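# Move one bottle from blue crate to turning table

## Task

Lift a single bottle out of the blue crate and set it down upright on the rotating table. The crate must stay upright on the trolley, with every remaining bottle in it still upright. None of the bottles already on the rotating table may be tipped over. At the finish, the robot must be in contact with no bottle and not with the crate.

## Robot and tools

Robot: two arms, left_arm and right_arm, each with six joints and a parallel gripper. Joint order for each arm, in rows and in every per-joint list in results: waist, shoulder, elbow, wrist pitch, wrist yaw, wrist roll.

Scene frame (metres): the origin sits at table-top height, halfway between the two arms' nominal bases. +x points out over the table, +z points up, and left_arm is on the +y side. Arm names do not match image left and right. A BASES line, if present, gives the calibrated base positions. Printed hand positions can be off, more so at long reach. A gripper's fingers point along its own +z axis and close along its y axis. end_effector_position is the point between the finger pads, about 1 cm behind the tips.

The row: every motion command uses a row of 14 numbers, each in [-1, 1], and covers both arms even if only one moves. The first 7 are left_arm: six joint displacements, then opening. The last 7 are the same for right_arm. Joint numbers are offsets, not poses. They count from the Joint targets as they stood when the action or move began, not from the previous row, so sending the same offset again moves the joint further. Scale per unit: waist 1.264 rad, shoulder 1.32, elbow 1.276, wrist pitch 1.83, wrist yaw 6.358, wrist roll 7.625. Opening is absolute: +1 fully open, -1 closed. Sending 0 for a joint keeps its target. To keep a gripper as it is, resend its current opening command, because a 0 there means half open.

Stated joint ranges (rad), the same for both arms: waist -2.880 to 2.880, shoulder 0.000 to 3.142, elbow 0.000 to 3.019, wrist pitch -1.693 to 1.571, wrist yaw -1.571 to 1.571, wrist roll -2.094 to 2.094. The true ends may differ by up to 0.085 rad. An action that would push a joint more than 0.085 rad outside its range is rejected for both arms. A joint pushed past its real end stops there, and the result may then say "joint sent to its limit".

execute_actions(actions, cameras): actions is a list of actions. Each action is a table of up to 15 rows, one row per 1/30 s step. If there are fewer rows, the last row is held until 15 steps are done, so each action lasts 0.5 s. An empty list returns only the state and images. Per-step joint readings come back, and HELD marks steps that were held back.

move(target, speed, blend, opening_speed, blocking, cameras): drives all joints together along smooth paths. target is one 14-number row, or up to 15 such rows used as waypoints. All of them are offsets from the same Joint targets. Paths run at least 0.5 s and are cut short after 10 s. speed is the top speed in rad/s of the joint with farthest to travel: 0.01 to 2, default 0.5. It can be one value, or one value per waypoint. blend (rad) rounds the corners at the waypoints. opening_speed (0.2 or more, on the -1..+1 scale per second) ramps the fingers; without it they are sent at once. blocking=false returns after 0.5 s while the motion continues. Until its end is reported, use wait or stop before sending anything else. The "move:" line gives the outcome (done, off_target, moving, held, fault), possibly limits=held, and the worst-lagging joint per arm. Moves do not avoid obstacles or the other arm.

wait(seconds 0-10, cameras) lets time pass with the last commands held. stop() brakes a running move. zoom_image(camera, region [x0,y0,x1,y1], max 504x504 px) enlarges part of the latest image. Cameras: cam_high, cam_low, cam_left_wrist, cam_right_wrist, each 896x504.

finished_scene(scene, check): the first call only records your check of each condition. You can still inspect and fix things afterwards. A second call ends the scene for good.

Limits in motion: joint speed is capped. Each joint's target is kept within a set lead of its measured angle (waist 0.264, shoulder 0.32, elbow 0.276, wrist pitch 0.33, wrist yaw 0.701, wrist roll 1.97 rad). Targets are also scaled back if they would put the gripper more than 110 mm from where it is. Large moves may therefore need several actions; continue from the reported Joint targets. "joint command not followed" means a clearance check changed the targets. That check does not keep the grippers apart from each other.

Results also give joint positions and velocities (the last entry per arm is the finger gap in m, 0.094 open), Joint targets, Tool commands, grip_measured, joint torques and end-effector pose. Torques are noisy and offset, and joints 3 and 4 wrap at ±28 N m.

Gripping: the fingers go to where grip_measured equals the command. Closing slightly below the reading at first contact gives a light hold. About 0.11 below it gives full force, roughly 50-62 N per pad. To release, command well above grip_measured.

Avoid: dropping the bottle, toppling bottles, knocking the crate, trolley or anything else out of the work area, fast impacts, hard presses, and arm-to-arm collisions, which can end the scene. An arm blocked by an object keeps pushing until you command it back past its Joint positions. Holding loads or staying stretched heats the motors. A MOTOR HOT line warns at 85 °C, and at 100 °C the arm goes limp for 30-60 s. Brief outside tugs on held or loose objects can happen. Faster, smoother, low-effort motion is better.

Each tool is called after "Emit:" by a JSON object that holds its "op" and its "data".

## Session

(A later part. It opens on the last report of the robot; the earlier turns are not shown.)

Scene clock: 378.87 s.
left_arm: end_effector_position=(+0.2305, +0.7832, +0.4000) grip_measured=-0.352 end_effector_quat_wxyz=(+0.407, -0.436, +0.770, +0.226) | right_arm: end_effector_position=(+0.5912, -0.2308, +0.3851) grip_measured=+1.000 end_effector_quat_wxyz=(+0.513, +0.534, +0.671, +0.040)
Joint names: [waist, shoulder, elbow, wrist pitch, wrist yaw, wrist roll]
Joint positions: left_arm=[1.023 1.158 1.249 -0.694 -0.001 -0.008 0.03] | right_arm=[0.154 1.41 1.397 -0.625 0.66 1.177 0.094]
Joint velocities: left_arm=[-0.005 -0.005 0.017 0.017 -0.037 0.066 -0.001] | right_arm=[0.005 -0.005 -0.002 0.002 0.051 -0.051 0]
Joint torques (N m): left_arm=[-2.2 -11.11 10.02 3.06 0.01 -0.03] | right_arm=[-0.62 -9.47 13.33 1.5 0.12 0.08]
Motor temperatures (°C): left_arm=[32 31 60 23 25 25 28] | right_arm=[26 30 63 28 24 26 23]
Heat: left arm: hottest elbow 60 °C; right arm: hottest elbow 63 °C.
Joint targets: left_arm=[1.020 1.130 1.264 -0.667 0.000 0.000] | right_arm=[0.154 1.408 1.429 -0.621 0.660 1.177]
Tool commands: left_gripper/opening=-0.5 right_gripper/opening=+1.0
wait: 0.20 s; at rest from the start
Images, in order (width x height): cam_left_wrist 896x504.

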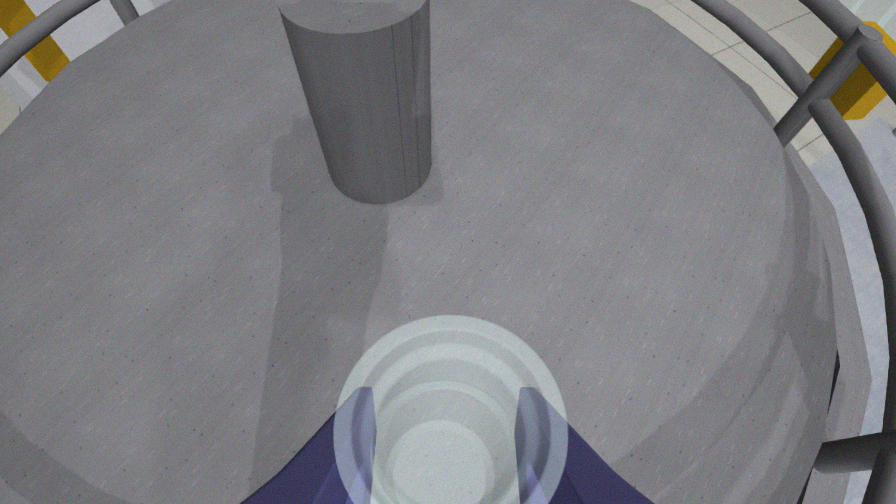

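Emit:
{"op": "move", "data": {"target": [0, 0, -0.00431, 0, 0, 0, -0.5, 0, 0, 0, 0, 0, 0, 1.0], "speed": 0.05, "cameras": []}}

Scene clock: 386.07 s.
left_arm: end_effector_position=(+0.2301, +0.7825, +0.3969) grip_measured=-0.352 end_effector_quat_wxyz=(+0.405, -0.436, +0.771, +0.225) | right_arm: end_effector_position=(+0.5912, -0.2308, +0.3851) grip_measured=+1.000 end_effector_quat_wxyz=(+0.513, +0.534, +0.671, +0.040)
Joint names: [waist, shoulder, elbow, wrist pitch, wrist yaw, wrist roll]
Joint positions: left_arm=[1.023 1.157 1.243 -0.694 -0.001 -0.008 0.03] | right_arm=[0.154 1.41 1.397 -0.625 0.66 1.177 0.094]
Joint velocities: left_arm=[0.015 -0.005 0.007 0.002 0.022 -0.051 -0.001] | right_arm=[-0.005 -0.005 -0.012 -0.002 -0.051 -0.051 0]
Joint torques (N m): left_arm=[-1.61 -11.11 10.13 2.91 0.03 -0.04] | right_arm=[-0.62 -9.41 13.33 1.48 0.12 0.08]
Motor temperatures (°C): left_arm=[32 31 59 24 25 25 28] | right_arm=[26 30 64 28 24 26 23]
Heat: left arm: hottest elbow 59 °C; right arm: hottest elbow 64 °C.
Joint targets: left_arm=[1.020 1.130 1.258 -0.667 0.000 0.000] | right_arm=[0.154 1.408 1.429 -0.621 0.660 1.177]
move: done
No camera images: "cameras" was empty.

Emit:
{"op": "wait", "data": {"seconds": 0.2, "cameras": []}}

Scene clock: 388.43 s.
left_arm: end_effector_position=(+0.2301, +0.7825, +0.3969) grip_measured=-0.352 end_effector_quat_wxyz=(+0.405, -0.436, +0.771, +0.225) | right_arm: end_effector_position=(+0.5912, -0.2308, +0.3851) grip_measured=+1.000 end_effector_quat_wxyz=(+0.513, +0.534, +0.671, +0.040)
Joint names: [waist, shoulder, elbow, wrist pitch, wrist yaw, wrist roll]
Joint positions: left_arm=[1.023 1.157 1.243 -0.694 -0.001 -0.008 0.03] | right_arm=[0.154 1.41 1.397 -0.625 0.66 1.177 0.094]
Joint velocities: left_arm=[-0.005 -0.005 -0.007 0.002 0.037 -0.022 0] | right_arm=[-0.005 -0.005 -0.002 -0.022 0.022 0.022 0]
Joint torques (N m): left_arm=[-1.9 -10.58 9.98 2.86 0.02 -0.02] | right_arm=[-0.62 -9.41 13.33 1.47 0.12 0.08]
Motor temperatures (°C): left_arm=[32 31 59 24 25 25 28] | right_arm=[26 30 64 28 24 26 23]
Heat: left arm: hottest elbow 59 °C; right arm: hottest elbow 64 °C.
Joint targets: left_arm=[1.020 1.130 1.258 -0.667 0.000 0.000] | right_arm=[0.154 1.408 1.429 -0.621 0.660 1.177]
Tool commands: left_gripper/opening=-0.5 right_gripper/opening=+1.0
wait: 0.20 s; at rest from the start
No camera images: "cameras" was empty.

Emit:
{"op": "move", "data": {"target": [0, 0, -0.00353, 0, 0, 0, -0.5, 0, 0, 0, 0, 0, 0, 1.0], "speed": 0.05, "cameras": []}}

Emit:
{"op": "wait", "data": {"seconds": 0.1, "cameras": []}}

Scene clock: 393.83 s.
left_arm: end_effector_position=(+0.2298, +0.7821, +0.3947) grip_measured=-0.352 end_effector_quat_wxyz=(+0.404, -0.437, +0.772, +0.224) | right_arm: end_effector_position=(+0.5912, -0.2308, +0.3851) grip_measured=+1.000 end_effector_quat_wxyz=(+0.513, +0.534, +0.671, +0.040)
Joint names: [waist, shoulder, elbow, wrist pitch, wrist yaw, wrist roll]
Joint positions: left_arm=[1.023 1.157 1.239 -0.693 -0.001 -0.008 0.03] | right_arm=[0.154 1.41 1.397 -0.625 0.66 1.177 0.094]
Joint velocities: left_arm=[0.015 -0.005 -0.017 0.007 0.007 0.007 -0.001] | right_arm=[-0.005 -0.015 0.002 -0.022 -0.022 -0.022 0]
Joint torques (N m): left_arm=[-2.2 -11.16 10.03 2.91 0 -0.02] | right_arm=[-0.62 -9.41 13.33 1.5 0.12 0.08]
Motor temperatures (°C): left_arm=[32 31 58 24 25 25 28] | right_arm=[26 30 64 28 24 26 23]
Heat: left arm: hottest elbow 58 °C; right arm: hottest elbow 64 °C.
Joint targets: left_arm=[1.020 1.130 1.254 -0.667 0.000 0.000] | right_arm=[0.154 1.408 1.429 -0.621 0.660 1.177]
move: done
No camera images: "cameras" was empty.

Scene clock: 393.93 s.
left_arm: end_effector_position=(+0.2298, +0.7821, +0.3947) grip_measured=-0.352 end_effector_quat_wxyz=(+0.404, -0.437, +0.772, +0.224) | right_arm: end_effector_position=(+0.5912, -0.2308, +0.3851) grip_measured=+1.000 end_effector_quat_wxyz=(+0.513, +0.534, +0.671, +0.040)
Joint names: [waist, shoulder, elbow, wrist pitch, wrist yaw, wrist roll]
Joint positions: left_arm=[1.023 1.157 1.239 -0.693 -0.001 -0.008 0.03] | right_arm=[0.154 1.41 1.397 -0.625 0.66 1.177 0.094]
Joint velocities: left_arm=[0.005 -0.015 0.017 0.027 -0.022 -0.007 0] | right_arm=[-0.005 -0.005 -0.002 -0.022 -0.037 0.007 0]
Joint torques (N m): left_arm=[-2.08 -11.16 10.18 2.91 0.03 -0.02] | right_arm=[-0.62 -9.41 13.31 1.48 0.12 0.08]
Motor temperatures (°C): left_arm=[32 31 58 24 25 25 28] | right_arm=[26 30 64 28 24 26 23]
Heat: left arm: hottest elbow 58 °C; right arm: hottest elbow 64 °C.
Joint targets: left_arm=[1.020 1.130 1.254 -0.667 0.000 0.000] | right_arm=[0.154 1.408 1.429 -0.621 0.660 1.177]
Tool commands: left_gripper/opening=-0.5 right_gripper/opening=+1.0
wait: 0.10 s; no rest
No camera images: "cameras" was empty.

Emit:
{"op": "move", "data": {"target": [0, 0, -0.00682, 0.00628, 0, 0, -0.5, 0, 0, 0, 0, 0, 0, 1.0], "speed": 0.05, "cameras": []}}

Emit:
{"op": "wait", "data": {"seconds": 0.1, "cameras": ["cam_left_wrist"]}}

Scene clock: 398.23 s.
left_arm: end_effector_position=(+0.2300, +0.7824, +0.3919) grip_measured=-0.352 end_effector_quat_wxyz=(+0.404, -0.436, +0.772, +0.225) | right_arm: end_effector_position=(+0.5912, -0.2308, +0.3851) grip_measured=+1.000 end_effector_quat_wxyz=(+0.513, +0.534, +0.671, +0.040)
Joint names: [waist, shoulder, elbow, wrist pitch, wrist yaw, wrist roll]
Joint positions: left_arm=[1.023 1.157 1.23 -0.683 -0.001 -0.008 0.03] | right_arm=[0.154 1.41 1.397 -0.625 0.66 1.177 0.094]
Joint velocities: left_arm=[-0.024 -0.015 0.007 0.002 0.022 -0.051 -0.001] | right_arm=[-0.015 0.005 0.002 -0.002 -0.051 -0.095 0]
Joint torques (N m): left_arm=[-1.96 -10.7 10.1 3.02 0.04 -0.03] | right_arm=[-0.56 -9.41 13.33 1.51 0.13 0.08]
Motor temperatures (°C): left_arm=[32 31 59 24 25 25 28] | right_arm=[26 30 64 28 24 26 23]
Heat: left arm: hottest elbow 59 °C; right arm: hottest elbow 64 °C.
Joint targets: left_arm=[1.020 1.130 1.245 -0.655 0.000 0.000] | right_arm=[0.154 1.408 1.429 -0.621 0.660 1.177]
move: done
No camera images: "cameras" was empty.

Scene clock: 398.33 s.
left_arm: end_effector_position=(+0.2300, +0.7824, +0.3919) grip_measured=-0.352 end_effector_quat_wxyz=(+0.404, -0.436, +0.772, +0.225) | right_arm: end_effector_position=(+0.5912, -0.2308, +0.3851) grip_measured=+1.000 end_effector_quat_wxyz=(+0.513, +0.534, +0.671, +0.040)
Joint names: [waist, shoulder, elbow, wrist pitch, wrist yaw, wrist roll]
Joint positions: left_arm=[1.023 1.157 1.23 -0.682 -0.001 -0.008 0.03] | right_arm=[0.154 1.41 1.397 -0.625 0.66 1.177 0.094]
Joint velocities: left_arm=[-0.005 -0.005 0.017 0.012 -0.007 0.051 0.001] | right_arm=[-0.015 -0.005 0.022 -0.002 0.022 -0.007 0]
Joint torques (N m): left_arm=[-2.02 -10.64 9.99 3.06 0.02 -0.05] | right_arm=[-0.62 -9.41 13.33 1.5 0.12 0.08]
Motor temperatures (°C): left_arm=[32 31 59 24 25 25 28] | right_arm=[26 30 64 28 24 26 23]
Heat: left arm: hottest elbow 59 °C; right arm: hottest elbow 64 °C.
Joint targets: left_arm=[1.020 1.130 1.245 -0.655 0.000 0.000] | right_arm=[0.154 1.408 1.429 -0.621 0.660 1.177]
Tool commands: left_gripper/opening=-0.5 right_gripper/opening=+1.0
wait: 0.10 s; no rest
Images, in order (width x height): cam_left_wrist 896x504.

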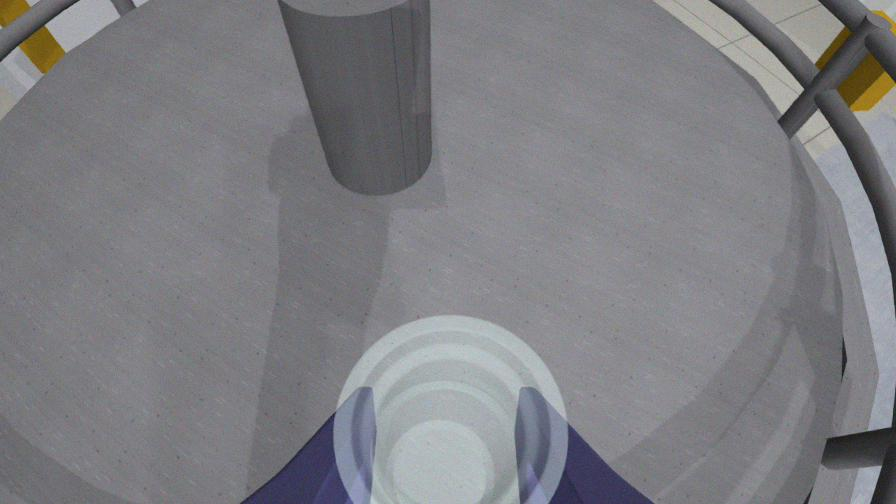

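Emit:
{"op": "move", "data": {"target": [0, 0, -0.00784, 0.00765, 0, 0, -0.5, 0, 0, 0, 0, 0, 0, 1.0], "speed": 0.05, "cameras": []}}

Emit:
{"op": "wait", "data": {"seconds": 0.1, "cameras": []}}

Scene clock: 406.13 s.
left_arm: end_effector_position=(+0.2305, +0.7832, +0.3892) grip_measured=-0.352 end_effector_quat_wxyz=(+0.406, -0.436, +0.771, +0.226) | right_arm: end_effector_position=(+0.5912, -0.2308, +0.3851) grip_measured=+1.000 end_effector_quat_wxyz=(+0.513, +0.534, +0.671, +0.040)
Joint names: [waist, shoulder, elbow, wrist pitch, wrist yaw, wrist roll]
Joint positions: left_arm=[1.023 1.157 1.221 -0.669 -0.001 -0.008 0.03] | right_arm=[0.154 1.41 1.397 -0.625 0.66 1.177 0.094]
Joint velocities: left_arm=[0.005 0.005 -0.002 -0.007 0.007 -0.022 0.001] | right_arm=[-0.015 0.005 0.002 -0.002 0.022 0.007 0]
Joint torques (N m): left_arm=[-1.96 -10.64 9.98 2.86 0.01 -0.04] | right_arm=[-0.62 -9.41 13.33 1.48 0.12 0.08]
Motor temperatures (°C): left_arm=[32 32 58 24 25 25 29] | right_arm=[26 30 64 28 24 26 23]
Heat: left arm: hottest elbow 58 °C; right arm: hottest elbow 64 °C.
Joint targets: left_arm=[1.020 1.130 1.235 -0.642 0.000 0.000] | right_arm=[0.154 1.408 1.429 -0.621 0.660 1.177]
move: done
No camera images: "cameras" was empty.

Scene clock: 406.23 s.
left_arm: end_effector_position=(+0.2305, +0.7832, +0.3892) grip_measured=-0.352 end_effector_quat_wxyz=(+0.406, -0.436, +0.771, +0.226) | right_arm: end_effector_position=(+0.5912, -0.2308, +0.3851) grip_measured=+1.000 end_effector_quat_wxyz=(+0.513, +0.534, +0.671, +0.040)
Joint names: [waist, shoulder, elbow, wrist pitch, wrist yaw, wrist roll]
Joint positions: left_arm=[1.023 1.157 1.221 -0.669 -0.001 -0.008 0.03] | right_arm=[0.154 1.41 1.397 -0.625 0.66 1.177 0.094]
Joint velocities: left_arm=[-0.005 -0.005 -0.002 -0.017 0.051 -0.022 0] | right_arm=[0.005 0.005 0.017 0.002 -0.081 0.007 0]
Joint torques (N m): left_arm=[-2.37 -10.99 9.95 2.92 0.01 -0.06] | right_arm=[-0.62 -9.41 13.31 1.5 0.12 0.08]
Motor temperatures (°C): left_arm=[32 32 58 24 25 25 29] | right_arm=[26 30 64 28 24 26 23]
Heat: left arm: hottest elbow 58 °C; right arm: hottest elbow 64 °C.
Joint targets: left_arm=[1.020 1.130 1.235 -0.642 0.000 0.000] | right_arm=[0.154 1.408 1.429 -0.621 0.660 1.177]
Tool commands: left_gripper/opening=-0.5 right_gripper/opening=+1.0
wait: 0.10 s; no rest
No camera images: "cameras" was empty.

Emit:
{"op": "wait", "data": {"seconds": 0.1, "cameras": ["cam_low"]}}

Emit:
{"op": "zoom_image", "data": {"camera": "cam_low", "region": [600, 60, 896, 230]}}

Scene clock: 410.60 s.
left_arm: end_effector_position=(+0.2305, +0.7832, +0.3892) grip_measured=-0.352 end_effector_quat_wxyz=(+0.406, -0.436, +0.771, +0.226) | right_arm: end_effector_position=(+0.5912, -0.2308, +0.3851) grip_measured=+1.000 end_effector_quat_wxyz=(+0.513, +0.534, +0.671, +0.040)
Joint names: [waist, shoulder, elbow, wrist pitch, wrist yaw, wrist roll]
Joint positions: left_arm=[1.023 1.157 1.221 -0.668 -0.001 -0.008 0.03] | right_arm=[0.154 1.41 1.397 -0.625 0.66 1.177 0.094]
Joint velocities: left_arm=[-0.034 -0.015 0.002 -0.002 -0.007 -0.007 0] | right_arm=[-0.015 -0.005 -0.007 -0.002 0.007 -0.051 0]
Joint torques (N m): left_arm=[-1.9 -10.52 10.02 3.11 0.02 -0.05] | right_arm=[-0.67 -9.41 13.33 1.5 0.12 0.08]
Motor temperatures (°C): left_arm=[32 32 57 24 25 25 29] | right_arm=[26 30 64 28 24 26 23]
Heat: left arm: hottest elbow 57 °C; right arm: hottest elbow 64 °C.
Joint targets: left_arm=[1.020 1.130 1.235 -0.641 0.000 0.000] | right_arm=[0.154 1.408 1.429 -0.621 0.660 1.177]
Tool commands: left_gripper/opening=-0.5 right_gripper/opening=+1.0
wait: 0.10 s; at rest from the start
Images, in order (width x height): cam_low 896x504.

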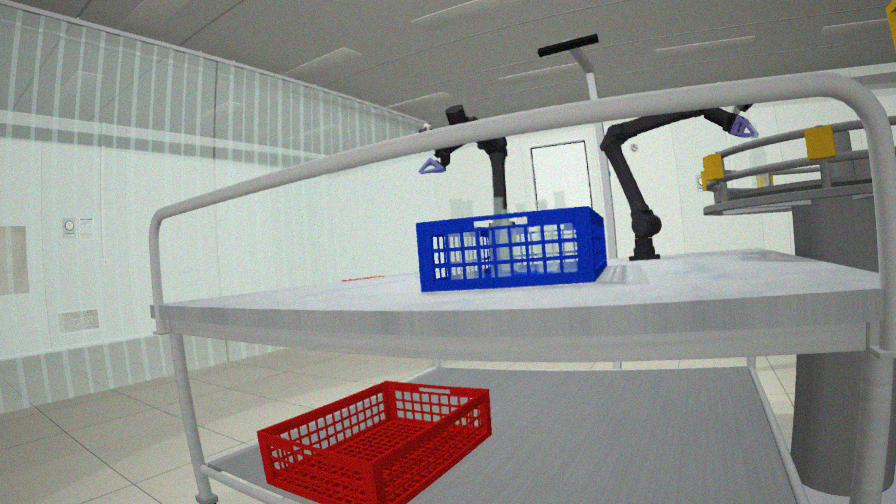

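Scaled by 1.703 from the camera's 896x504 image, which has a finer 1280x720 frame.

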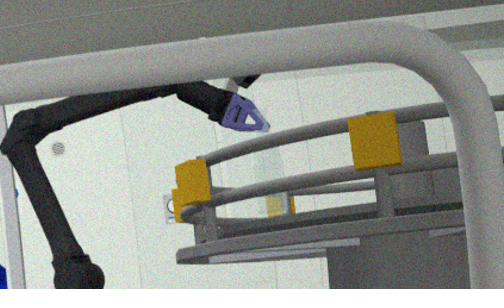

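Emit:
{"op": "zoom_image", "data": {"camera": "cam_low", "region": [700, 110, 820, 210]}}

Scaled by 4.200 from the camera's 896x504 image, which has a finer 1280x720 frame.

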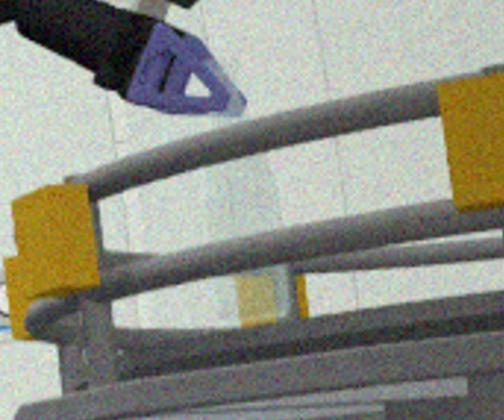

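Emit:
{"op": "move", "data": {"target": [0, 0, -0.00784, 0.00656, 0, 0, -0.5, 0, 0, 0, 0, 0, 0, 1.0], "speed": 0.05, "cameras": []}}

Emit:
{"op": "wait", "data": {"seconds": 0.1, "cameras": []}}

Scene clock: 420.63 s.
left_arm: end_effector_position=(+0.2306, +0.7835, +0.3857) grip_measured=-0.352 end_effector_quat_wxyz=(+0.407, -0.436, +0.770, +0.226) | right_arm: end_effector_position=(+0.5912, -0.2308, +0.3851) grip_measured=+1.000 end_effector_quat_wxyz=(+0.513, +0.534, +0.671, +0.040)
Joint names: [waist, shoulder, elbow, wrist pitch, wrist yaw, wrist roll]
Joint positions: left_arm=[1.023 1.156 1.211 -0.657 -0.001 -0.008 0.03] | right_arm=[0.154 1.41 1.397 -0.625 0.66 1.177 0.094]
Joint velocities: left_arm=[0.005 -0.005 -0.002 -0.017 -0.037 -0.022 0] | right_arm=[0.005 -0.005 0.022 -0.007 0.022 -0.066 0]
Joint torques (N m): left_arm=[-2.02 -10.58 9.99 2.92 0.02 -0.02] | right_arm=[-0.62 -9.41 13.31 1.48 0.12 0.08]
Motor temperatures (°C): left_arm=[32 32 56 24 25 25 29] | right_arm=[26 30 64 28 24 26 23]
Heat: left arm: hottest elbow 56 °C; right arm: hottest elbow 64 °C.
Joint targets: left_arm=[1.020 1.130 1.225 -0.630 0.000 0.000] | right_arm=[0.154 1.408 1.429 -0.621 0.660 1.177]
move: done
No camera images: "cameras" was empty.

Scene clock: 420.73 s.
left_arm: end_effector_position=(+0.2306, +0.7835, +0.3857) grip_measured=-0.352 end_effector_quat_wxyz=(+0.407, -0.436, +0.770, +0.226) | right_arm: end_effector_position=(+0.5912, -0.2308, +0.3851) grip_measured=+1.000 end_effector_quat_wxyz=(+0.513, +0.534, +0.671, +0.040)
Joint names: [waist, shoulder, elbow, wrist pitch, wrist yaw, wrist roll]
Joint positions: left_arm=[1.023 1.156 1.211 -0.657 -0.001 -0.008 0.03] | right_arm=[0.154 1.41 1.397 -0.625 0.66 1.177 0.094]
Joint velocities: left_arm=[-0.015 -0.005 -0.017 0.002 0.022 0.037 0] | right_arm=[-0.005 -0.005 -0.002 -0.027 0.022 0.037 0]
Joint torques (N m): left_arm=[-2.2 -10.81 10.06 2.74 0.01 -0.06] | right_arm=[-0.62 -9.41 13.33 1.48 0.12 0.08]
Motor temperatures (°C): left_arm=[32 32 56 24 25 25 29] | right_arm=[26 30 64 28 24 26 23]
Heat: left arm: hottest elbow 56 °C; right arm: hottest elbow 64 °C.
Joint targets: left_arm=[1.020 1.130 1.225 -0.630 0.000 0.000] | right_arm=[0.154 1.408 1.429 -0.621 0.660 1.177]
Tool commands: left_gripper/opening=-0.5 right_gripper/opening=+1.0
wait: 0.10 s; no rest
No camera images: "cameras" was empty.

Emit:
{"op": "move", "data": {"target": [0, 0, -0.00706, 0.00464, 0, 0, -0.5, 0, 0, 0, 0, 0, 0, 1.0], "speed": 0.05, "cameras": []}}

Emit:
{"op": "wait", "data": {"seconds": 0.1, "cameras": []}}

Scene clock: 425.33 s.
left_arm: end_effector_position=(+0.2307, +0.7835, +0.3821) grip_measured=-0.352 end_effector_quat_wxyz=(+0.406, -0.436, +0.771, +0.226) | right_arm: end_effector_position=(+0.5912, -0.2308, +0.3851) grip_measured=+1.000 end_effector_quat_wxyz=(+0.513, +0.534, +0.671, +0.040)
Joint names: [waist, shoulder, elbow, wrist pitch, wrist yaw, wrist roll]
Joint positions: left_arm=[1.023 1.156 1.201 -0.649 -0.001 -0.008 0.03] | right_arm=[0.154 1.41 1.397 -0.625 0.66 1.177 0.094]
Joint velocities: left_arm=[-0.015 0.005 0.002 0.012 -0.022 -0.037 0.001] | right_arm=[-0.015 -0.005 0.002 0.007 0.022 -0.022 0]
Joint torques (N m): left_arm=[-1.85 -10.75 10.09 2.91 0.04 -0.06] | right_arm=[-0.67 -9.41 13.33 1.5 0.12 0.08]
Motor temperatures (°C): left_arm=[32 32 57 24 25 25 29] | right_arm=[26 30 64 28 24 26 23]
Heat: left arm: hottest elbow 57 °C; right arm: hottest elbow 64 °C.
Joint targets: left_arm=[1.020 1.130 1.216 -0.621 0.000 0.000] | right_arm=[0.154 1.408 1.429 -0.621 0.660 1.177]
move: done
No camera images: "cameras" was empty.

Scene clock: 425.43 s.
left_arm: end_effector_position=(+0.2307, +0.7836, +0.3822) grip_measured=-0.352 end_effector_quat_wxyz=(+0.407, -0.436, +0.771, +0.226) | right_arm: end_effector_position=(+0.5912, -0.2308, +0.3851) grip_measured=+1.000 end_effector_quat_wxyz=(+0.513, +0.534, +0.671, +0.040)
Joint names: [waist, shoulder, elbow, wrist pitch, wrist yaw, wrist roll]
Joint positions: left_arm=[1.023 1.156 1.201 -0.648 -0.001 -0.008 0.03] | right_arm=[0.154 1.41 1.397 -0.625 0.66 1.177 0.094]
Joint velocities: left_arm=[-0.005 -0.005 -0.012 -0.012 0.007 -0.037 -0.001] | right_arm=[-0.005 -0.005 0.002 0.002 -0.022 -0.022 0]
Joint torques (N m): left_arm=[-1.61 -11.22 9.95 2.78 0.03 0] | right_arm=[-0.62 -9.41 13.33 1.5 0.12 0.08]
Motor temperatures (°C): left_arm=[32 32 57 24 25 25 29] | right_arm=[26 30 64 28 24 26 23]
Heat: left arm: hottest elbow 57 °C; right arm: hottest elbow 64 °C.
Joint targets: left_arm=[1.020 1.130 1.216 -0.621 0.000 0.000] | right_arm=[0.154 1.408 1.429 -0.621 0.660 1.177]
Tool commands: left_gripper/opening=-0.5 right_gripper/opening=+1.0
wait: 0.10 s; no rest
No camera images: "cameras" was empty.

Emit:
{"op": "wait", "data": {"seconds": 0.1, "cameras": ["cam_low"]}}

Emit:
{"op": "zoom_image", "data": {"camera": "cam_low", "region": [725, 130, 795, 205]}}

Scene clock: 428.57 s.
left_arm: end_effector_position=(+0.2307, +0.7836, +0.3822) grip_measured=-0.352 end_effector_quat_wxyz=(+0.407, -0.436, +0.771, +0.226) | right_arm: end_effector_position=(+0.5912, -0.2308, +0.3851) grip_measured=+1.000 end_effector_quat_wxyz=(+0.513, +0.534, +0.671, +0.040)
Joint names: [waist, shoulder, elbow, wrist pitch, wrist yaw, wrist roll]
Joint positions: left_arm=[1.023 1.156 1.201 -0.648 -0.001 -0.008 0.03] | right_arm=[0.154 1.41 1.397 -0.625 0.66 1.177 0.094]
Joint velocities: left_arm=[0.005 -0.005 -0.007 0.007 -0.007 -0.022 0] | right_arm=[-0.005 -0.005 0.002 0.002 -0.066 -0.022 0]
Joint torques (N m): left_arm=[-2.08 -10.81 10.11 3.03 0 -0.01] | right_arm=[-0.62 -9.35 13.33 1.48 0.12 0.08]
Motor temperatures (°C): left_arm=[32 32 57 24 25 25 29] | right_arm=[26 30 64 28 24 26 23]
Heat: left arm: hottest elbow 57 °C; right arm: hottest elbow 64 °C.
Joint targets: left_arm=[1.020 1.130 1.216 -0.621 0.000 0.000] | right_arm=[0.154 1.408 1.429 -0.621 0.660 1.177]
Tool commands: left_gripper/opening=-0.5 right_gripper/opening=+1.0
wait: 0.10 s; at rest from the start
Images, in order (width x height): cam_low 896x504.

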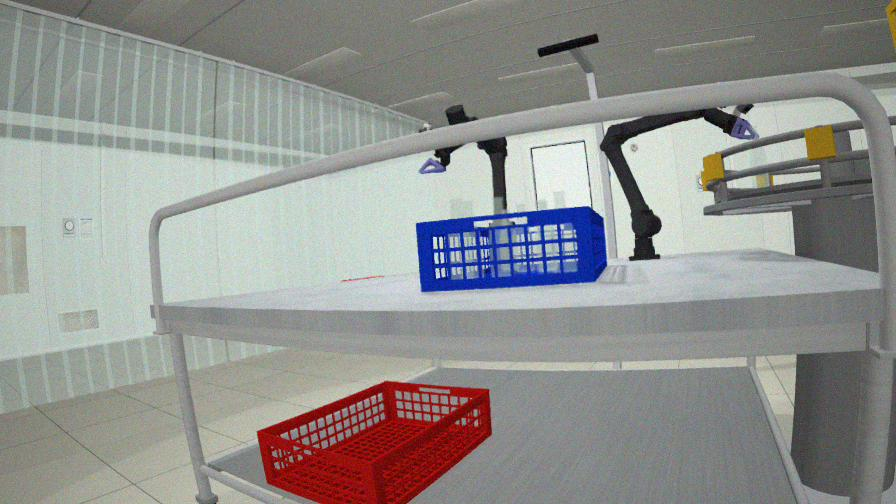

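Scaled by 6.720 from the camera's 896x504 image, which has a finer 1280x720 frame.

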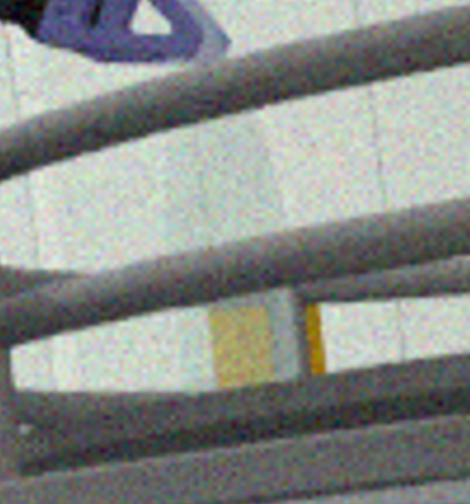

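Emit:
{"op": "move", "data": {"target": [0, 0, -0.00745, 0.00492, 0, 0, -0.5, 0, 0, 0, 0, 0, 0, 1.0], "speed": 0.05, "cameras": []}}

Emit:
{"op": "wait", "data": {"seconds": 0.1, "cameras": []}}

Scene clock: 440.97 s.
left_arm: end_effector_position=(+0.2307, +0.7835, +0.3783) grip_measured=-0.352 end_effector_quat_wxyz=(+0.406, -0.436, +0.771, +0.226) | right_arm: end_effector_position=(+0.5912, -0.2308, +0.3851) grip_measured=+1.000 end_effector_quat_wxyz=(+0.513, +0.534, +0.671, +0.040)
Joint names: [waist, shoulder, elbow, wrist pitch, wrist yaw, wrist roll]
Joint positions: left_arm=[1.023 1.156 1.192 -0.64 -0.001 -0.008 0.03] | right_arm=[0.154 1.41 1.397 -0.625 0.66 1.177 0.094]
Joint velocities: left_arm=[0.005 -0.005 -0.022 0.007 0.022 0.007 -0.001] | right_arm=[-0.005 -0.005 -0.032 0.012 -0.022 -0.051 0]
Joint torques (N m): left_arm=[-2.02 -11.11 10.07 3.15 0.03 0] | right_arm=[-0.67 -9.41 13.31 1.51 0.12 0.08]
Motor temperatures (°C): left_arm=[32 32 58 24 25 25 29] | right_arm=[26 30 64 28 24 26 23]
Heat: left arm: hottest elbow 58 °C; right arm: hottest elbow 64 °C.
Joint targets: left_arm=[1.020 1.130 1.206 -0.612 0.000 0.000] | right_arm=[0.154 1.408 1.429 -0.621 0.660 1.177]
move: done
No camera images: "cameras" was empty.

Scene clock: 441.07 s.
left_arm: end_effector_position=(+0.2307, +0.7836, +0.3784) grip_measured=-0.352 end_effector_quat_wxyz=(+0.406, -0.436, +0.771, +0.226) | right_arm: end_effector_position=(+0.5912, -0.2308, +0.3851) grip_measured=+1.000 end_effector_quat_wxyz=(+0.513, +0.534, +0.671, +0.040)
Joint names: [waist, shoulder, elbow, wrist pitch, wrist yaw, wrist roll]
Joint positions: left_arm=[1.023 1.156 1.192 -0.639 -0.001 -0.008 0.03] | right_arm=[0.154 1.41 1.397 -0.625 0.66 1.177 0.094]
Joint velocities: left_arm=[0.005 -0.024 -0.002 -0.002 -0.051 -0.037 -0.001] | right_arm=[-0.005 -0.024 -0.012 -0.017 0.037 -0.007 0]
Joint torques (N m): left_arm=[-1.96 -10.81 10.13 3.02 0.03 -0.03] | right_arm=[-0.62 -9.35 13.31 1.5 0.12 0.08]
Motor temperatures (°C): left_arm=[32 32 58 24 25 25 29] | right_arm=[26 30 64 28 24 26 23]
Heat: left arm: hottest elbow 58 °C; right arm: hottest elbow 64 °C.
Joint targets: left_arm=[1.020 1.130 1.206 -0.612 0.000 0.000] | right_arm=[0.154 1.408 1.429 -0.621 0.660 1.177]
Tool commands: left_gripper/opening=-0.5 right_gripper/opening=+1.0
wait: 0.10 s; no rest
No camera images: "cameras" was empty.

Emit:
{"op": "move", "data": {"target": [0, 0, -0.00784, 0.00520, 0, 0, -0.5, 0, 0, 0, 0, 0, 0, 1.0], "speed": 0.05, "cameras": []}}

Emit:
{"op": "wait", "data": {"seconds": 0.1, "cameras": ["cam_left_wrist"]}}

Scene clock: 447.03 s.
left_arm: end_effector_position=(+0.2307, +0.7835, +0.3746) grip_measured=-0.352 end_effector_quat_wxyz=(+0.406, -0.436, +0.771, +0.226) | right_arm: end_effector_position=(+0.5912, -0.2308, +0.3851) grip_measured=+1.000 end_effector_quat_wxyz=(+0.513, +0.534, +0.671, +0.040)
Joint names: [waist, shoulder, elbow, wrist pitch, wrist yaw, wrist roll]
Joint positions: left_arm=[1.023 1.156 1.182 -0.63 -0.001 -0.008 0.03] | right_arm=[0.154 1.41 1.397 -0.625 0.66 1.177 0.094]
Joint velocities: left_arm=[0.005 -0.015 0.012 -0.017 -0.066 0.007 -0.001] | right_arm=[-0.005 0.005 -0.002 -0.002 0.051 -0.007 0]
Joint torques (N m): left_arm=[-1.85 -10.52 10.1 2.91 0.03 -0.04] | right_arm=[-0.62 -9.47 13.33 1.51 0.12 0.08]
Motor temperatures (°C): left_arm=[32 32 57 24 25 25 29] | right_arm=[26 30 64 28 24 26 23]
Heat: left arm: hottest elbow 57 °C; right arm: hottest elbow 64 °C.
Joint targets: left_arm=[1.020 1.130 1.196 -0.603 0.000 0.000] | right_arm=[0.154 1.408 1.429 -0.621 0.660 1.177]
move: done
No camera images: "cameras" was empty.

Scene clock: 447.13 s.
left_arm: end_effector_position=(+0.2307, +0.7836, +0.3747) grip_measured=-0.352 end_effector_quat_wxyz=(+0.406, -0.436, +0.771, +0.226) | right_arm: end_effector_position=(+0.5912, -0.2308, +0.3851) grip_measured=+1.000 end_effector_quat_wxyz=(+0.513, +0.534, +0.671, +0.040)
Joint names: [waist, shoulder, elbow, wrist pitch, wrist yaw, wrist roll]
Joint positions: left_arm=[1.023 1.156 1.182 -0.63 -0.001 -0.008 0.03] | right_arm=[0.154 1.41 1.397 -0.625 0.66 1.177 0.094]
Joint velocities: left_arm=[-0.005 0.005 -0.007 -0.012 0.022 0.037 0] | right_arm=[0.005 0.005 0.017 -0.007 0.051 -0.007 0]
Joint torques (N m): left_arm=[-2.08 -10.75 10.1 2.95 0.04 -0.03] | right_arm=[-0.62 -9.35 13.33 1.48 0.12 0.08]
Motor temperatures (°C): left_arm=[32 32 57 24 25 25 29] | right_arm=[26 30 64 28 24 26 23]
Heat: left arm: hottest elbow 57 °C; right arm: hottest elbow 64 °C.
Joint targets: left_arm=[1.020 1.130 1.196 -0.603 0.000 0.000] | right_arm=[0.154 1.408 1.429 -0.621 0.660 1.177]
Tool commands: left_gripper/opening=-0.5 right_gripper/opening=+1.0
wait: 0.10 s; no rest
Images, in order (width x height): cam_left_wrist 896x504.

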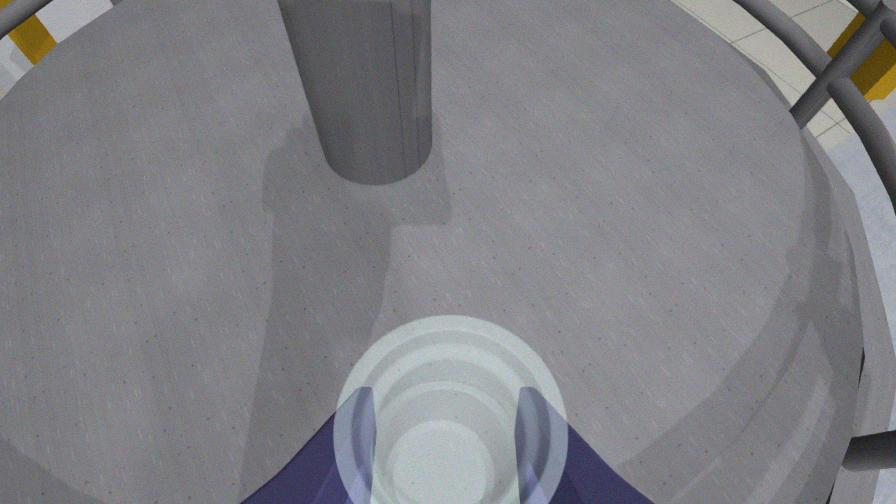

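Emit:
{"op": "move", "data": {"target": [0, 0, -0.00784, 0.00520, 0, 0, -0.5, 0, 0, 0, 0, 0, 0, 1.0], "speed": 0.05, "cameras": []}}

Emit:
{"op": "wait", "data": {"seconds": 0.1, "cameras": ["cam_low"]}}

Emit:
{"op": "zoom_image", "data": {"camera": "cam_low", "region": [725, 130, 795, 205]}}

Scene clock: 452.47 s.
left_arm: end_effector_position=(+0.2307, +0.7835, +0.3707) grip_measured=-0.352 end_effector_quat_wxyz=(+0.406, -0.436, +0.771, +0.226) | right_arm: end_effector_position=(+0.5912, -0.2308, +0.3851) grip_measured=+1.000 end_effector_quat_wxyz=(+0.513, +0.534, +0.671, +0.040)
Joint names: [waist, shoulder, elbow, wrist pitch, wrist yaw, wrist roll]
Joint positions: left_arm=[1.023 1.156 1.172 -0.621 -0.001 -0.008 0.03] | right_arm=[0.154 1.41 1.397 -0.625 0.66 1.177 0.094]
Joint velocities: left_arm=[-0.005 -0.005 -0.002 0.027 -0.022 0.007 0.001] | right_arm=[0.005 -0.005 -0.002 -0.002 0.007 -0.095 0]
Joint torques (N m): left_arm=[-2.55 -10.7 10.09 2.78 0.02 -0.04] | right_arm=[-0.62 -9.35 13.33 1.5 0.12 0.08]
Motor temperatures (°C): left_arm=[32 32 57 24 25 25 29] | right_arm=[26 30 64 28 24 26 23]
Heat: left arm: hottest elbow 57 °C; right arm: hottest elbow 64 °C.
Joint targets: left_arm=[1.020 1.130 1.186 -0.593 0.000 0.000] | right_arm=[0.154 1.408 1.429 -0.621 0.660 1.177]
move: done
No camera images: "cameras" was empty.

Scene clock: 452.57 s.
left_arm: end_effector_position=(+0.2307, +0.7836, +0.3708) grip_measured=-0.352 end_effector_quat_wxyz=(+0.406, -0.436, +0.771, +0.226) | right_arm: end_effector_position=(+0.5912, -0.2308, +0.3851) grip_measured=+1.000 end_effector_quat_wxyz=(+0.513, +0.534, +0.671, +0.040)
Joint names: [waist, shoulder, elbow, wrist pitch, wrist yaw, wrist roll]
Joint positions: left_arm=[1.023 1.156 1.172 -0.62 -0.001 -0.008 0.03] | right_arm=[0.154 1.41 1.397 -0.625 0.66 1.177 0.094]
Joint velocities: left_arm=[-0.005 0.005 0.002 0.002 -0.022 -0.022 0] | right_arm=[-0.015 -0.015 0.012 -0.012 -0.022 -0.051 0]
Joint torques (N m): left_arm=[-2.08 -10.93 10.09 3.06 0.03 -0.07] | right_arm=[-0.62 -9.41 13.33 1.48 0.12 0.08]
Motor temperatures (°C): left_arm=[32 32 57 24 25 25 29] | right_arm=[26 30 64 28 24 26 23]
Heat: left arm: hottest elbow 57 °C; right arm: hottest elbow 64 °C.
Joint targets: left_arm=[1.020 1.130 1.186 -0.593 0.000 0.000] | right_arm=[0.154 1.408 1.429 -0.621 0.660 1.177]
Tool commands: left_gripper/opening=-0.5 right_gripper/opening=+1.0
wait: 0.10 s; no rest
Images, in order (width x height): cam_low 896x504.

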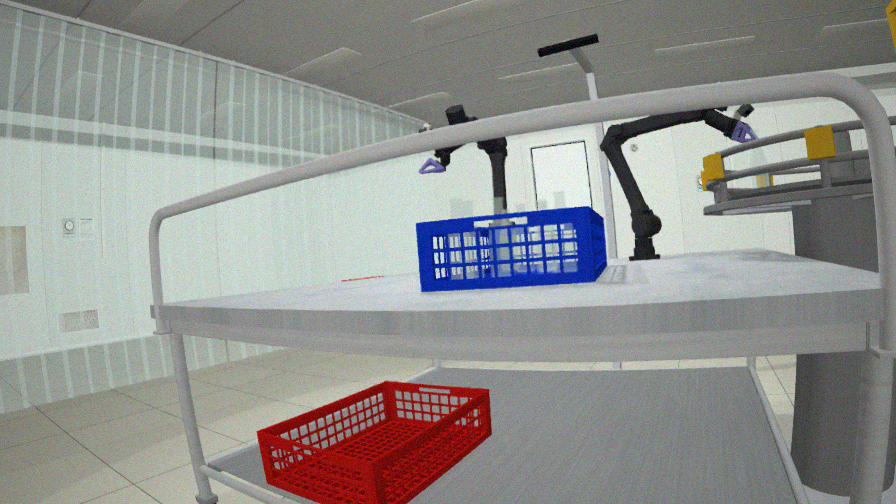

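Scaled by 6.720 from the camera's 896x504 image, which has a finer 1280x720 frame.

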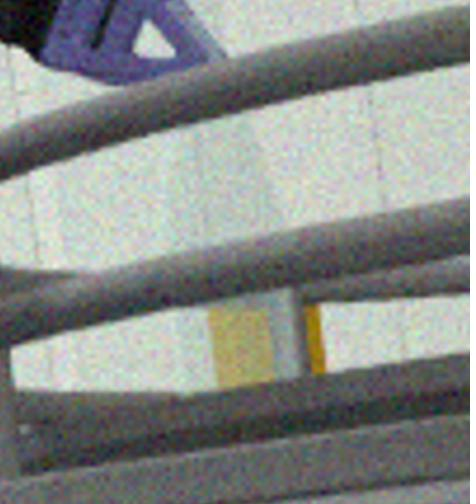

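Emit:
{"op": "move", "data": {"target": [0, 0, -0.00784, 0.00520, 0, 0, -0.5, 0, 0, 0, 0, 0, 0, 1.0], "speed": 0.05, "cameras": []}}

Emit:
{"op": "wait", "data": {"seconds": 0.1, "cameras": []}}

Scene clock: 474.07 s.
left_arm: end_effector_position=(+0.2307, +0.7835, +0.3669) grip_measured=-0.352 end_effector_quat_wxyz=(+0.406, -0.436, +0.771, +0.226) | right_arm: end_effector_position=(+0.5912, -0.2308, +0.3851) grip_measured=+1.000 end_effector_quat_wxyz=(+0.513, +0.534, +0.671, +0.040)
Joint names: [waist, shoulder, elbow, wrist pitch, wrist yaw, wrist roll]
Joint positions: left_arm=[1.023 1.156 1.162 -0.611 -0.001 -0.008 0.03] | right_arm=[0.154 1.41 1.397 -0.625 0.66 1.177 0.094]
Joint velocities: left_arm=[-0.005 0.005 0.017 0.007 -0.022 -0.022 0.001] | right_arm=[-0.005 0.005 -0.017 -0.002 0.007 0.066 0]
Joint torques (N m): left_arm=[-1.49 -10.46 10.03 2.86 0.01 -0.05] | right_arm=[-0.62 -9.41 13.31 1.51 0.12 0.08]
Motor temperatures (°C): left_arm=[32 31 59 24 25 25 29] | right_arm=[26 30 65 27 24 26 23]
Heat: left arm: hottest elbow 59 °C; right arm: hottest elbow 65 °C.
Joint targets: left_arm=[1.020 1.130 1.176 -0.584 0.000 0.000] | right_arm=[0.154 1.408 1.429 -0.621 0.660 1.177]
move: done
No camera images: "cameras" was empty.

Scene clock: 474.17 s.
left_arm: end_effector_position=(+0.2307, +0.7836, +0.3670) grip_measured=-0.352 end_effector_quat_wxyz=(+0.406, -0.436, +0.771, +0.226) | right_arm: end_effector_position=(+0.5912, -0.2308, +0.3851) grip_measured=+1.000 end_effector_quat_wxyz=(+0.513, +0.534, +0.671, +0.040)
Joint names: [waist, shoulder, elbow, wrist pitch, wrist yaw, wrist roll]
Joint positions: left_arm=[1.023 1.156 1.162 -0.611 -0.001 -0.008 0.03] | right_arm=[0.154 1.41 1.397 -0.625 0.66 1.177 0.094]
Joint velocities: left_arm=[-0.015 -0.015 0.017 -0.002 0.022 -0.037 0] | right_arm=[0.005 -0.015 -0.012 -0.007 0.007 0.022 0]
Joint torques (N m): left_arm=[-1.55 -10.7 10.17 2.92 0.05 -0.04] | right_arm=[-0.56 -9.41 13.33 1.48 0.12 0.08]
Motor temperatures (°C): left_arm=[32 31 59 24 25 25 29] | right_arm=[26 30 65 27 24 26 23]
Heat: left arm: hottest elbow 59 °C; right arm: hottest elbow 65 °C.
Joint targets: left_arm=[1.020 1.130 1.176 -0.584 0.000 0.000] | right_arm=[0.154 1.408 1.429 -0.621 0.660 1.177]
Tool commands: left_gripper/opening=-0.5 right_gripper/opening=+1.0
wait: 0.10 s; no rest
No camera images: "cameras" was empty.

Emit:
{"op": "move", "data": {"target": [0, 0, -0.00784, 0.00520, 0, 0, -0.5, 0, 0, 0, 0, 0, 0, 1.0], "speed": 0.05, "cameras": []}}

Emit:
{"op": "wait", "data": {"seconds": 0.1, "cameras": []}}

Scene clock: 479.13 s.
left_arm: end_effector_position=(+0.2307, +0.7835, +0.3630) grip_measured=-0.352 end_effector_quat_wxyz=(+0.406, -0.436, +0.771, +0.225) | right_arm: end_effector_position=(+0.5912, -0.2308, +0.3851) grip_measured=+1.000 end_effector_quat_wxyz=(+0.513, +0.534, +0.671, +0.040)
Joint names: [waist, shoulder, elbow, wrist pitch, wrist yaw, wrist roll]
Joint positions: left_arm=[1.023 1.156 1.152 -0.602 -0.001 -0.008 0.03] | right_arm=[0.154 1.41 1.397 -0.625 0.66 1.177 0.094]
Joint velocities: left_arm=[-0.015 -0.005 -0.012 0.002 0.037 0.037 0.001] | right_arm=[-0.005 -0.015 0.027 0.002 -0.051 -0.066 0]
Joint torques (N m): left_arm=[-2.2 -10.4 10.13 2.97 0.03 -0.03] | right_arm=[-0.56 -9.41 13.33 1.5 0.12 0.08]
Motor temperatures (°C): left_arm=[32 31 59 24 25 25 29] | right_arm=[26 30 65 27 24 26 23]
Heat: left arm: hottest elbow 59 °C; right arm: hottest elbow 65 °C.
Joint targets: left_arm=[1.020 1.130 1.167 -0.574 0.000 0.000] | right_arm=[0.154 1.408 1.429 -0.621 0.660 1.177]
move: done
No camera images: "cameras" was empty.

Scene clock: 479.23 s.
left_arm: end_effector_position=(+0.2307, +0.7835, +0.3631) grip_measured=-0.352 end_effector_quat_wxyz=(+0.406, -0.436, +0.771, +0.226) | right_arm: end_effector_position=(+0.5912, -0.2308, +0.3851) grip_measured=+1.000 end_effector_quat_wxyz=(+0.513, +0.534, +0.671, +0.040)
Joint names: [waist, shoulder, elbow, wrist pitch, wrist yaw, wrist roll]
Joint positions: left_arm=[1.023 1.156 1.152 -0.601 -0.001 -0.008 0.03] | right_arm=[0.154 1.41 1.397 -0.625 0.66 1.177 0.094]
Joint velocities: left_arm=[-0.005 -0.015 0.002 0.012 -0.007 0.022 -0.001] | right_arm=[-0.015 0.005 0.007 -0.002 -0.051 -0.037 0]
Joint torques (N m): left_arm=[-2.14 -10.93 10.02 3.02 0.02 -0.07] | right_arm=[-0.62 -9.41 13.33 1.48 0.12 0.08]
Motor temperatures (°C): left_arm=[32 31 59 24 25 25 29] | right_arm=[26 30 65 27 24 26 23]
Heat: left arm: hottest elbow 59 °C; right arm: hottest elbow 65 °C.
Joint targets: left_arm=[1.020 1.130 1.167 -0.574 0.000 0.000] | right_arm=[0.154 1.408 1.429 -0.621 0.660 1.177]
Tool commands: left_gripper/opening=-0.5 right_gripper/opening=+1.0
wait: 0.10 s; no rest
No camera images: "cameras" was empty.

Emit:
{"op": "wait", "data": {"seconds": 0.1, "cameras": ["cam_low"]}}

Emit:
{"op": "zoom_image", "data": {"camera": "cam_low", "region": [735, 150, 795, 210]}}

Emit:
{"op": "zoom_image", "data": {"camera": "cam_low", "region": [690, 110, 896, 230]}}

Scene clock: 506.13 s.
left_arm: end_effector_position=(+0.2307, +0.7836, +0.3632) grip_measured=-0.352 end_effector_quat_wxyz=(+0.406, -0.436, +0.771, +0.226) | right_arm: end_effector_position=(+0.5912, -0.2308, +0.3851) grip_measured=+1.000 end_effector_quat_wxyz=(+0.513, +0.534, +0.671, +0.040)
Joint names: [waist, shoulder, elbow, wrist pitch, wrist yaw, wrist roll]
Joint positions: left_arm=[1.023 1.156 1.152 -0.601 -0.001 -0.008 0.03] | right_arm=[0.154 1.41 1.397 -0.625 0.66 1.177 0.094]
Joint velocities: left_arm=[0.005 0.005 -0.007 -0.002 0.007 -0.051 0.001] | right_arm=[-0.005 -0.024 -0.002 0.022 -0.007 -0.037 0]
Joint torques (N m): left_arm=[-2.55 -10.87 10.04 3 0.04 -0.05] | right_arm=[-0.56 -9.35 13.33 1.5 0.12 0.08]
Motor temperatures (°C): left_arm=[32 31 56 24 25 25 29] | right_arm=[26 30 65 27 24 26 23]
Heat: left arm: hottest elbow 56 °C; right arm: hottest elbow 65 °C.
Joint targets: left_arm=[1.020 1.130 1.167 -0.574 0.000 0.000] | right_arm=[0.154 1.408 1.429 -0.621 0.660 1.177]
Tool commands: left_gripper/opening=-0.5 right_gripper/opening=+1.0
wait: 0.10 s; at rest from the start
Images, in order (width x height): cam_low 896x504.

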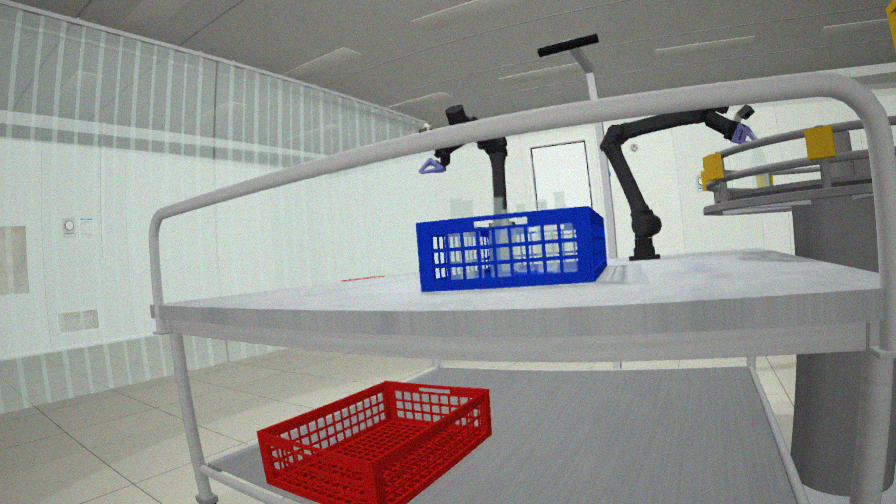

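Scaled by 8.400 from the camera's 896x504 image, which has a finer 1280x720 frame.

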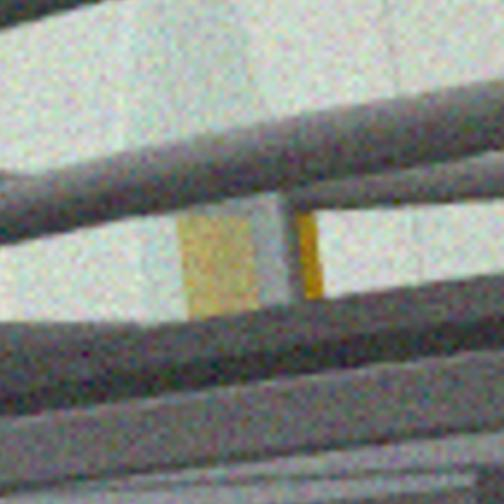

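Scaled by 2.447 from the camera's 896x504 image, which has a finer 1280x720 frame.

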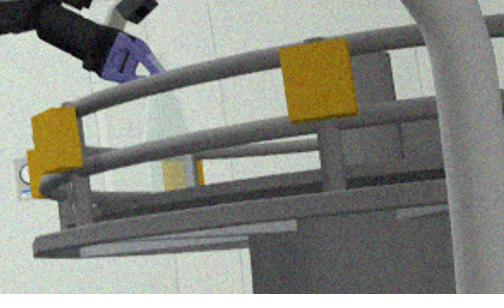

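Emit:
{"op": "move", "data": {"target": [0, 0, -0.00784, 0.00520, 0, 0, -0.5, 0, 0, 0, 0, 0, 0, 1.0], "speed": 0.05, "cameras": []}}

Emit:
{"op": "wait", "data": {"seconds": 0.1, "cameras": []}}

Scene clock: 519.40 s.
left_arm: end_effector_position=(+0.2314, +0.7838, +0.3617) grip_measured=-0.352 end_effector_quat_wxyz=(+0.408, -0.435, +0.770, +0.226) | right_arm: end_effector_position=(+0.5912, -0.2308, +0.3851) grip_measured=+1.000 end_effector_quat_wxyz=(+0.513, +0.534, +0.671, +0.040)
Joint names: [waist, shoulder, elbow, wrist pitch, wrist yaw, wrist roll]
Joint positions: left_arm=[1.022 1.155 1.145 -0.589 -0.001 -0.008 0.03] | right_arm=[0.154 1.41 1.397 -0.625 0.66 1.177 0.094]
Joint velocities: left_arm=[-0.015 -0.015 0.002 -0.007 -0.022 -0.007 0] | right_arm=[0.005 -0.015 0.002 -0.027 -0.051 -0.022 0]
Joint torques (N m): left_arm=[-2.2 -10.75 9.85 2.82 0 -0.09] | right_arm=[-0.62 -9.41 13.31 1.5 0.12 0.08]
Motor temperatures (°C): left_arm=[32 31 55 24 25 25 29] | right_arm=[26 30 65 27 24 26 23]
Heat: left arm: hottest elbow 55 °C; right arm: hottest elbow 65 °C.
Joint targets: left_arm=[1.020 1.130 1.156 -0.565 0.000 0.000] | right_arm=[0.154 1.408 1.429 -0.621 0.660 1.177]
move: done
No camera images: "cameras" was empty.

Scene clock: 519.50 s.
left_arm: end_effector_position=(+0.2315, +0.7838, +0.3617) grip_measured=-0.352 end_effector_quat_wxyz=(+0.408, -0.435, +0.770, +0.226) | right_arm: end_effector_position=(+0.5912, -0.2308, +0.3851) grip_measured=+1.000 end_effector_quat_wxyz=(+0.513, +0.534, +0.671, +0.040)
Joint names: [waist, shoulder, elbow, wrist pitch, wrist yaw, wrist roll]
Joint positions: left_arm=[1.022 1.155 1.145 -0.589 -0.001 -0.008 0.03] | right_arm=[0.154 1.41 1.397 -0.625 0.66 1.177 0.094]
Joint velocities: left_arm=[0.005 -0.005 0.012 -0.002 -0.081 0.066 0] | right_arm=[0.005 -0.015 0.002 0.002 0.007 -0.022 0]
Joint torques (N m): left_arm=[-2.2 -10.99 9.66 2.82 -0.03 -0.05] | right_arm=[-0.56 -9.41 13.33 1.48 0.12 0.08]
Motor temperatures (°C): left_arm=[32 31 55 24 25 25 29] | right_arm=[26 30 65 27 24 26 23]
Heat: left arm: hottest elbow 55 °C; right arm: hottest elbow 65 °C.
Joint targets: left_arm=[1.020 1.130 1.156 -0.564 0.000 0.000] | right_arm=[0.154 1.408 1.429 -0.621 0.660 1.177]
Tool commands: left_gripper/opening=-0.5 right_gripper/opening=+1.0
wait: 0.10 s; no rest
No camera images: "cameras" was empty.


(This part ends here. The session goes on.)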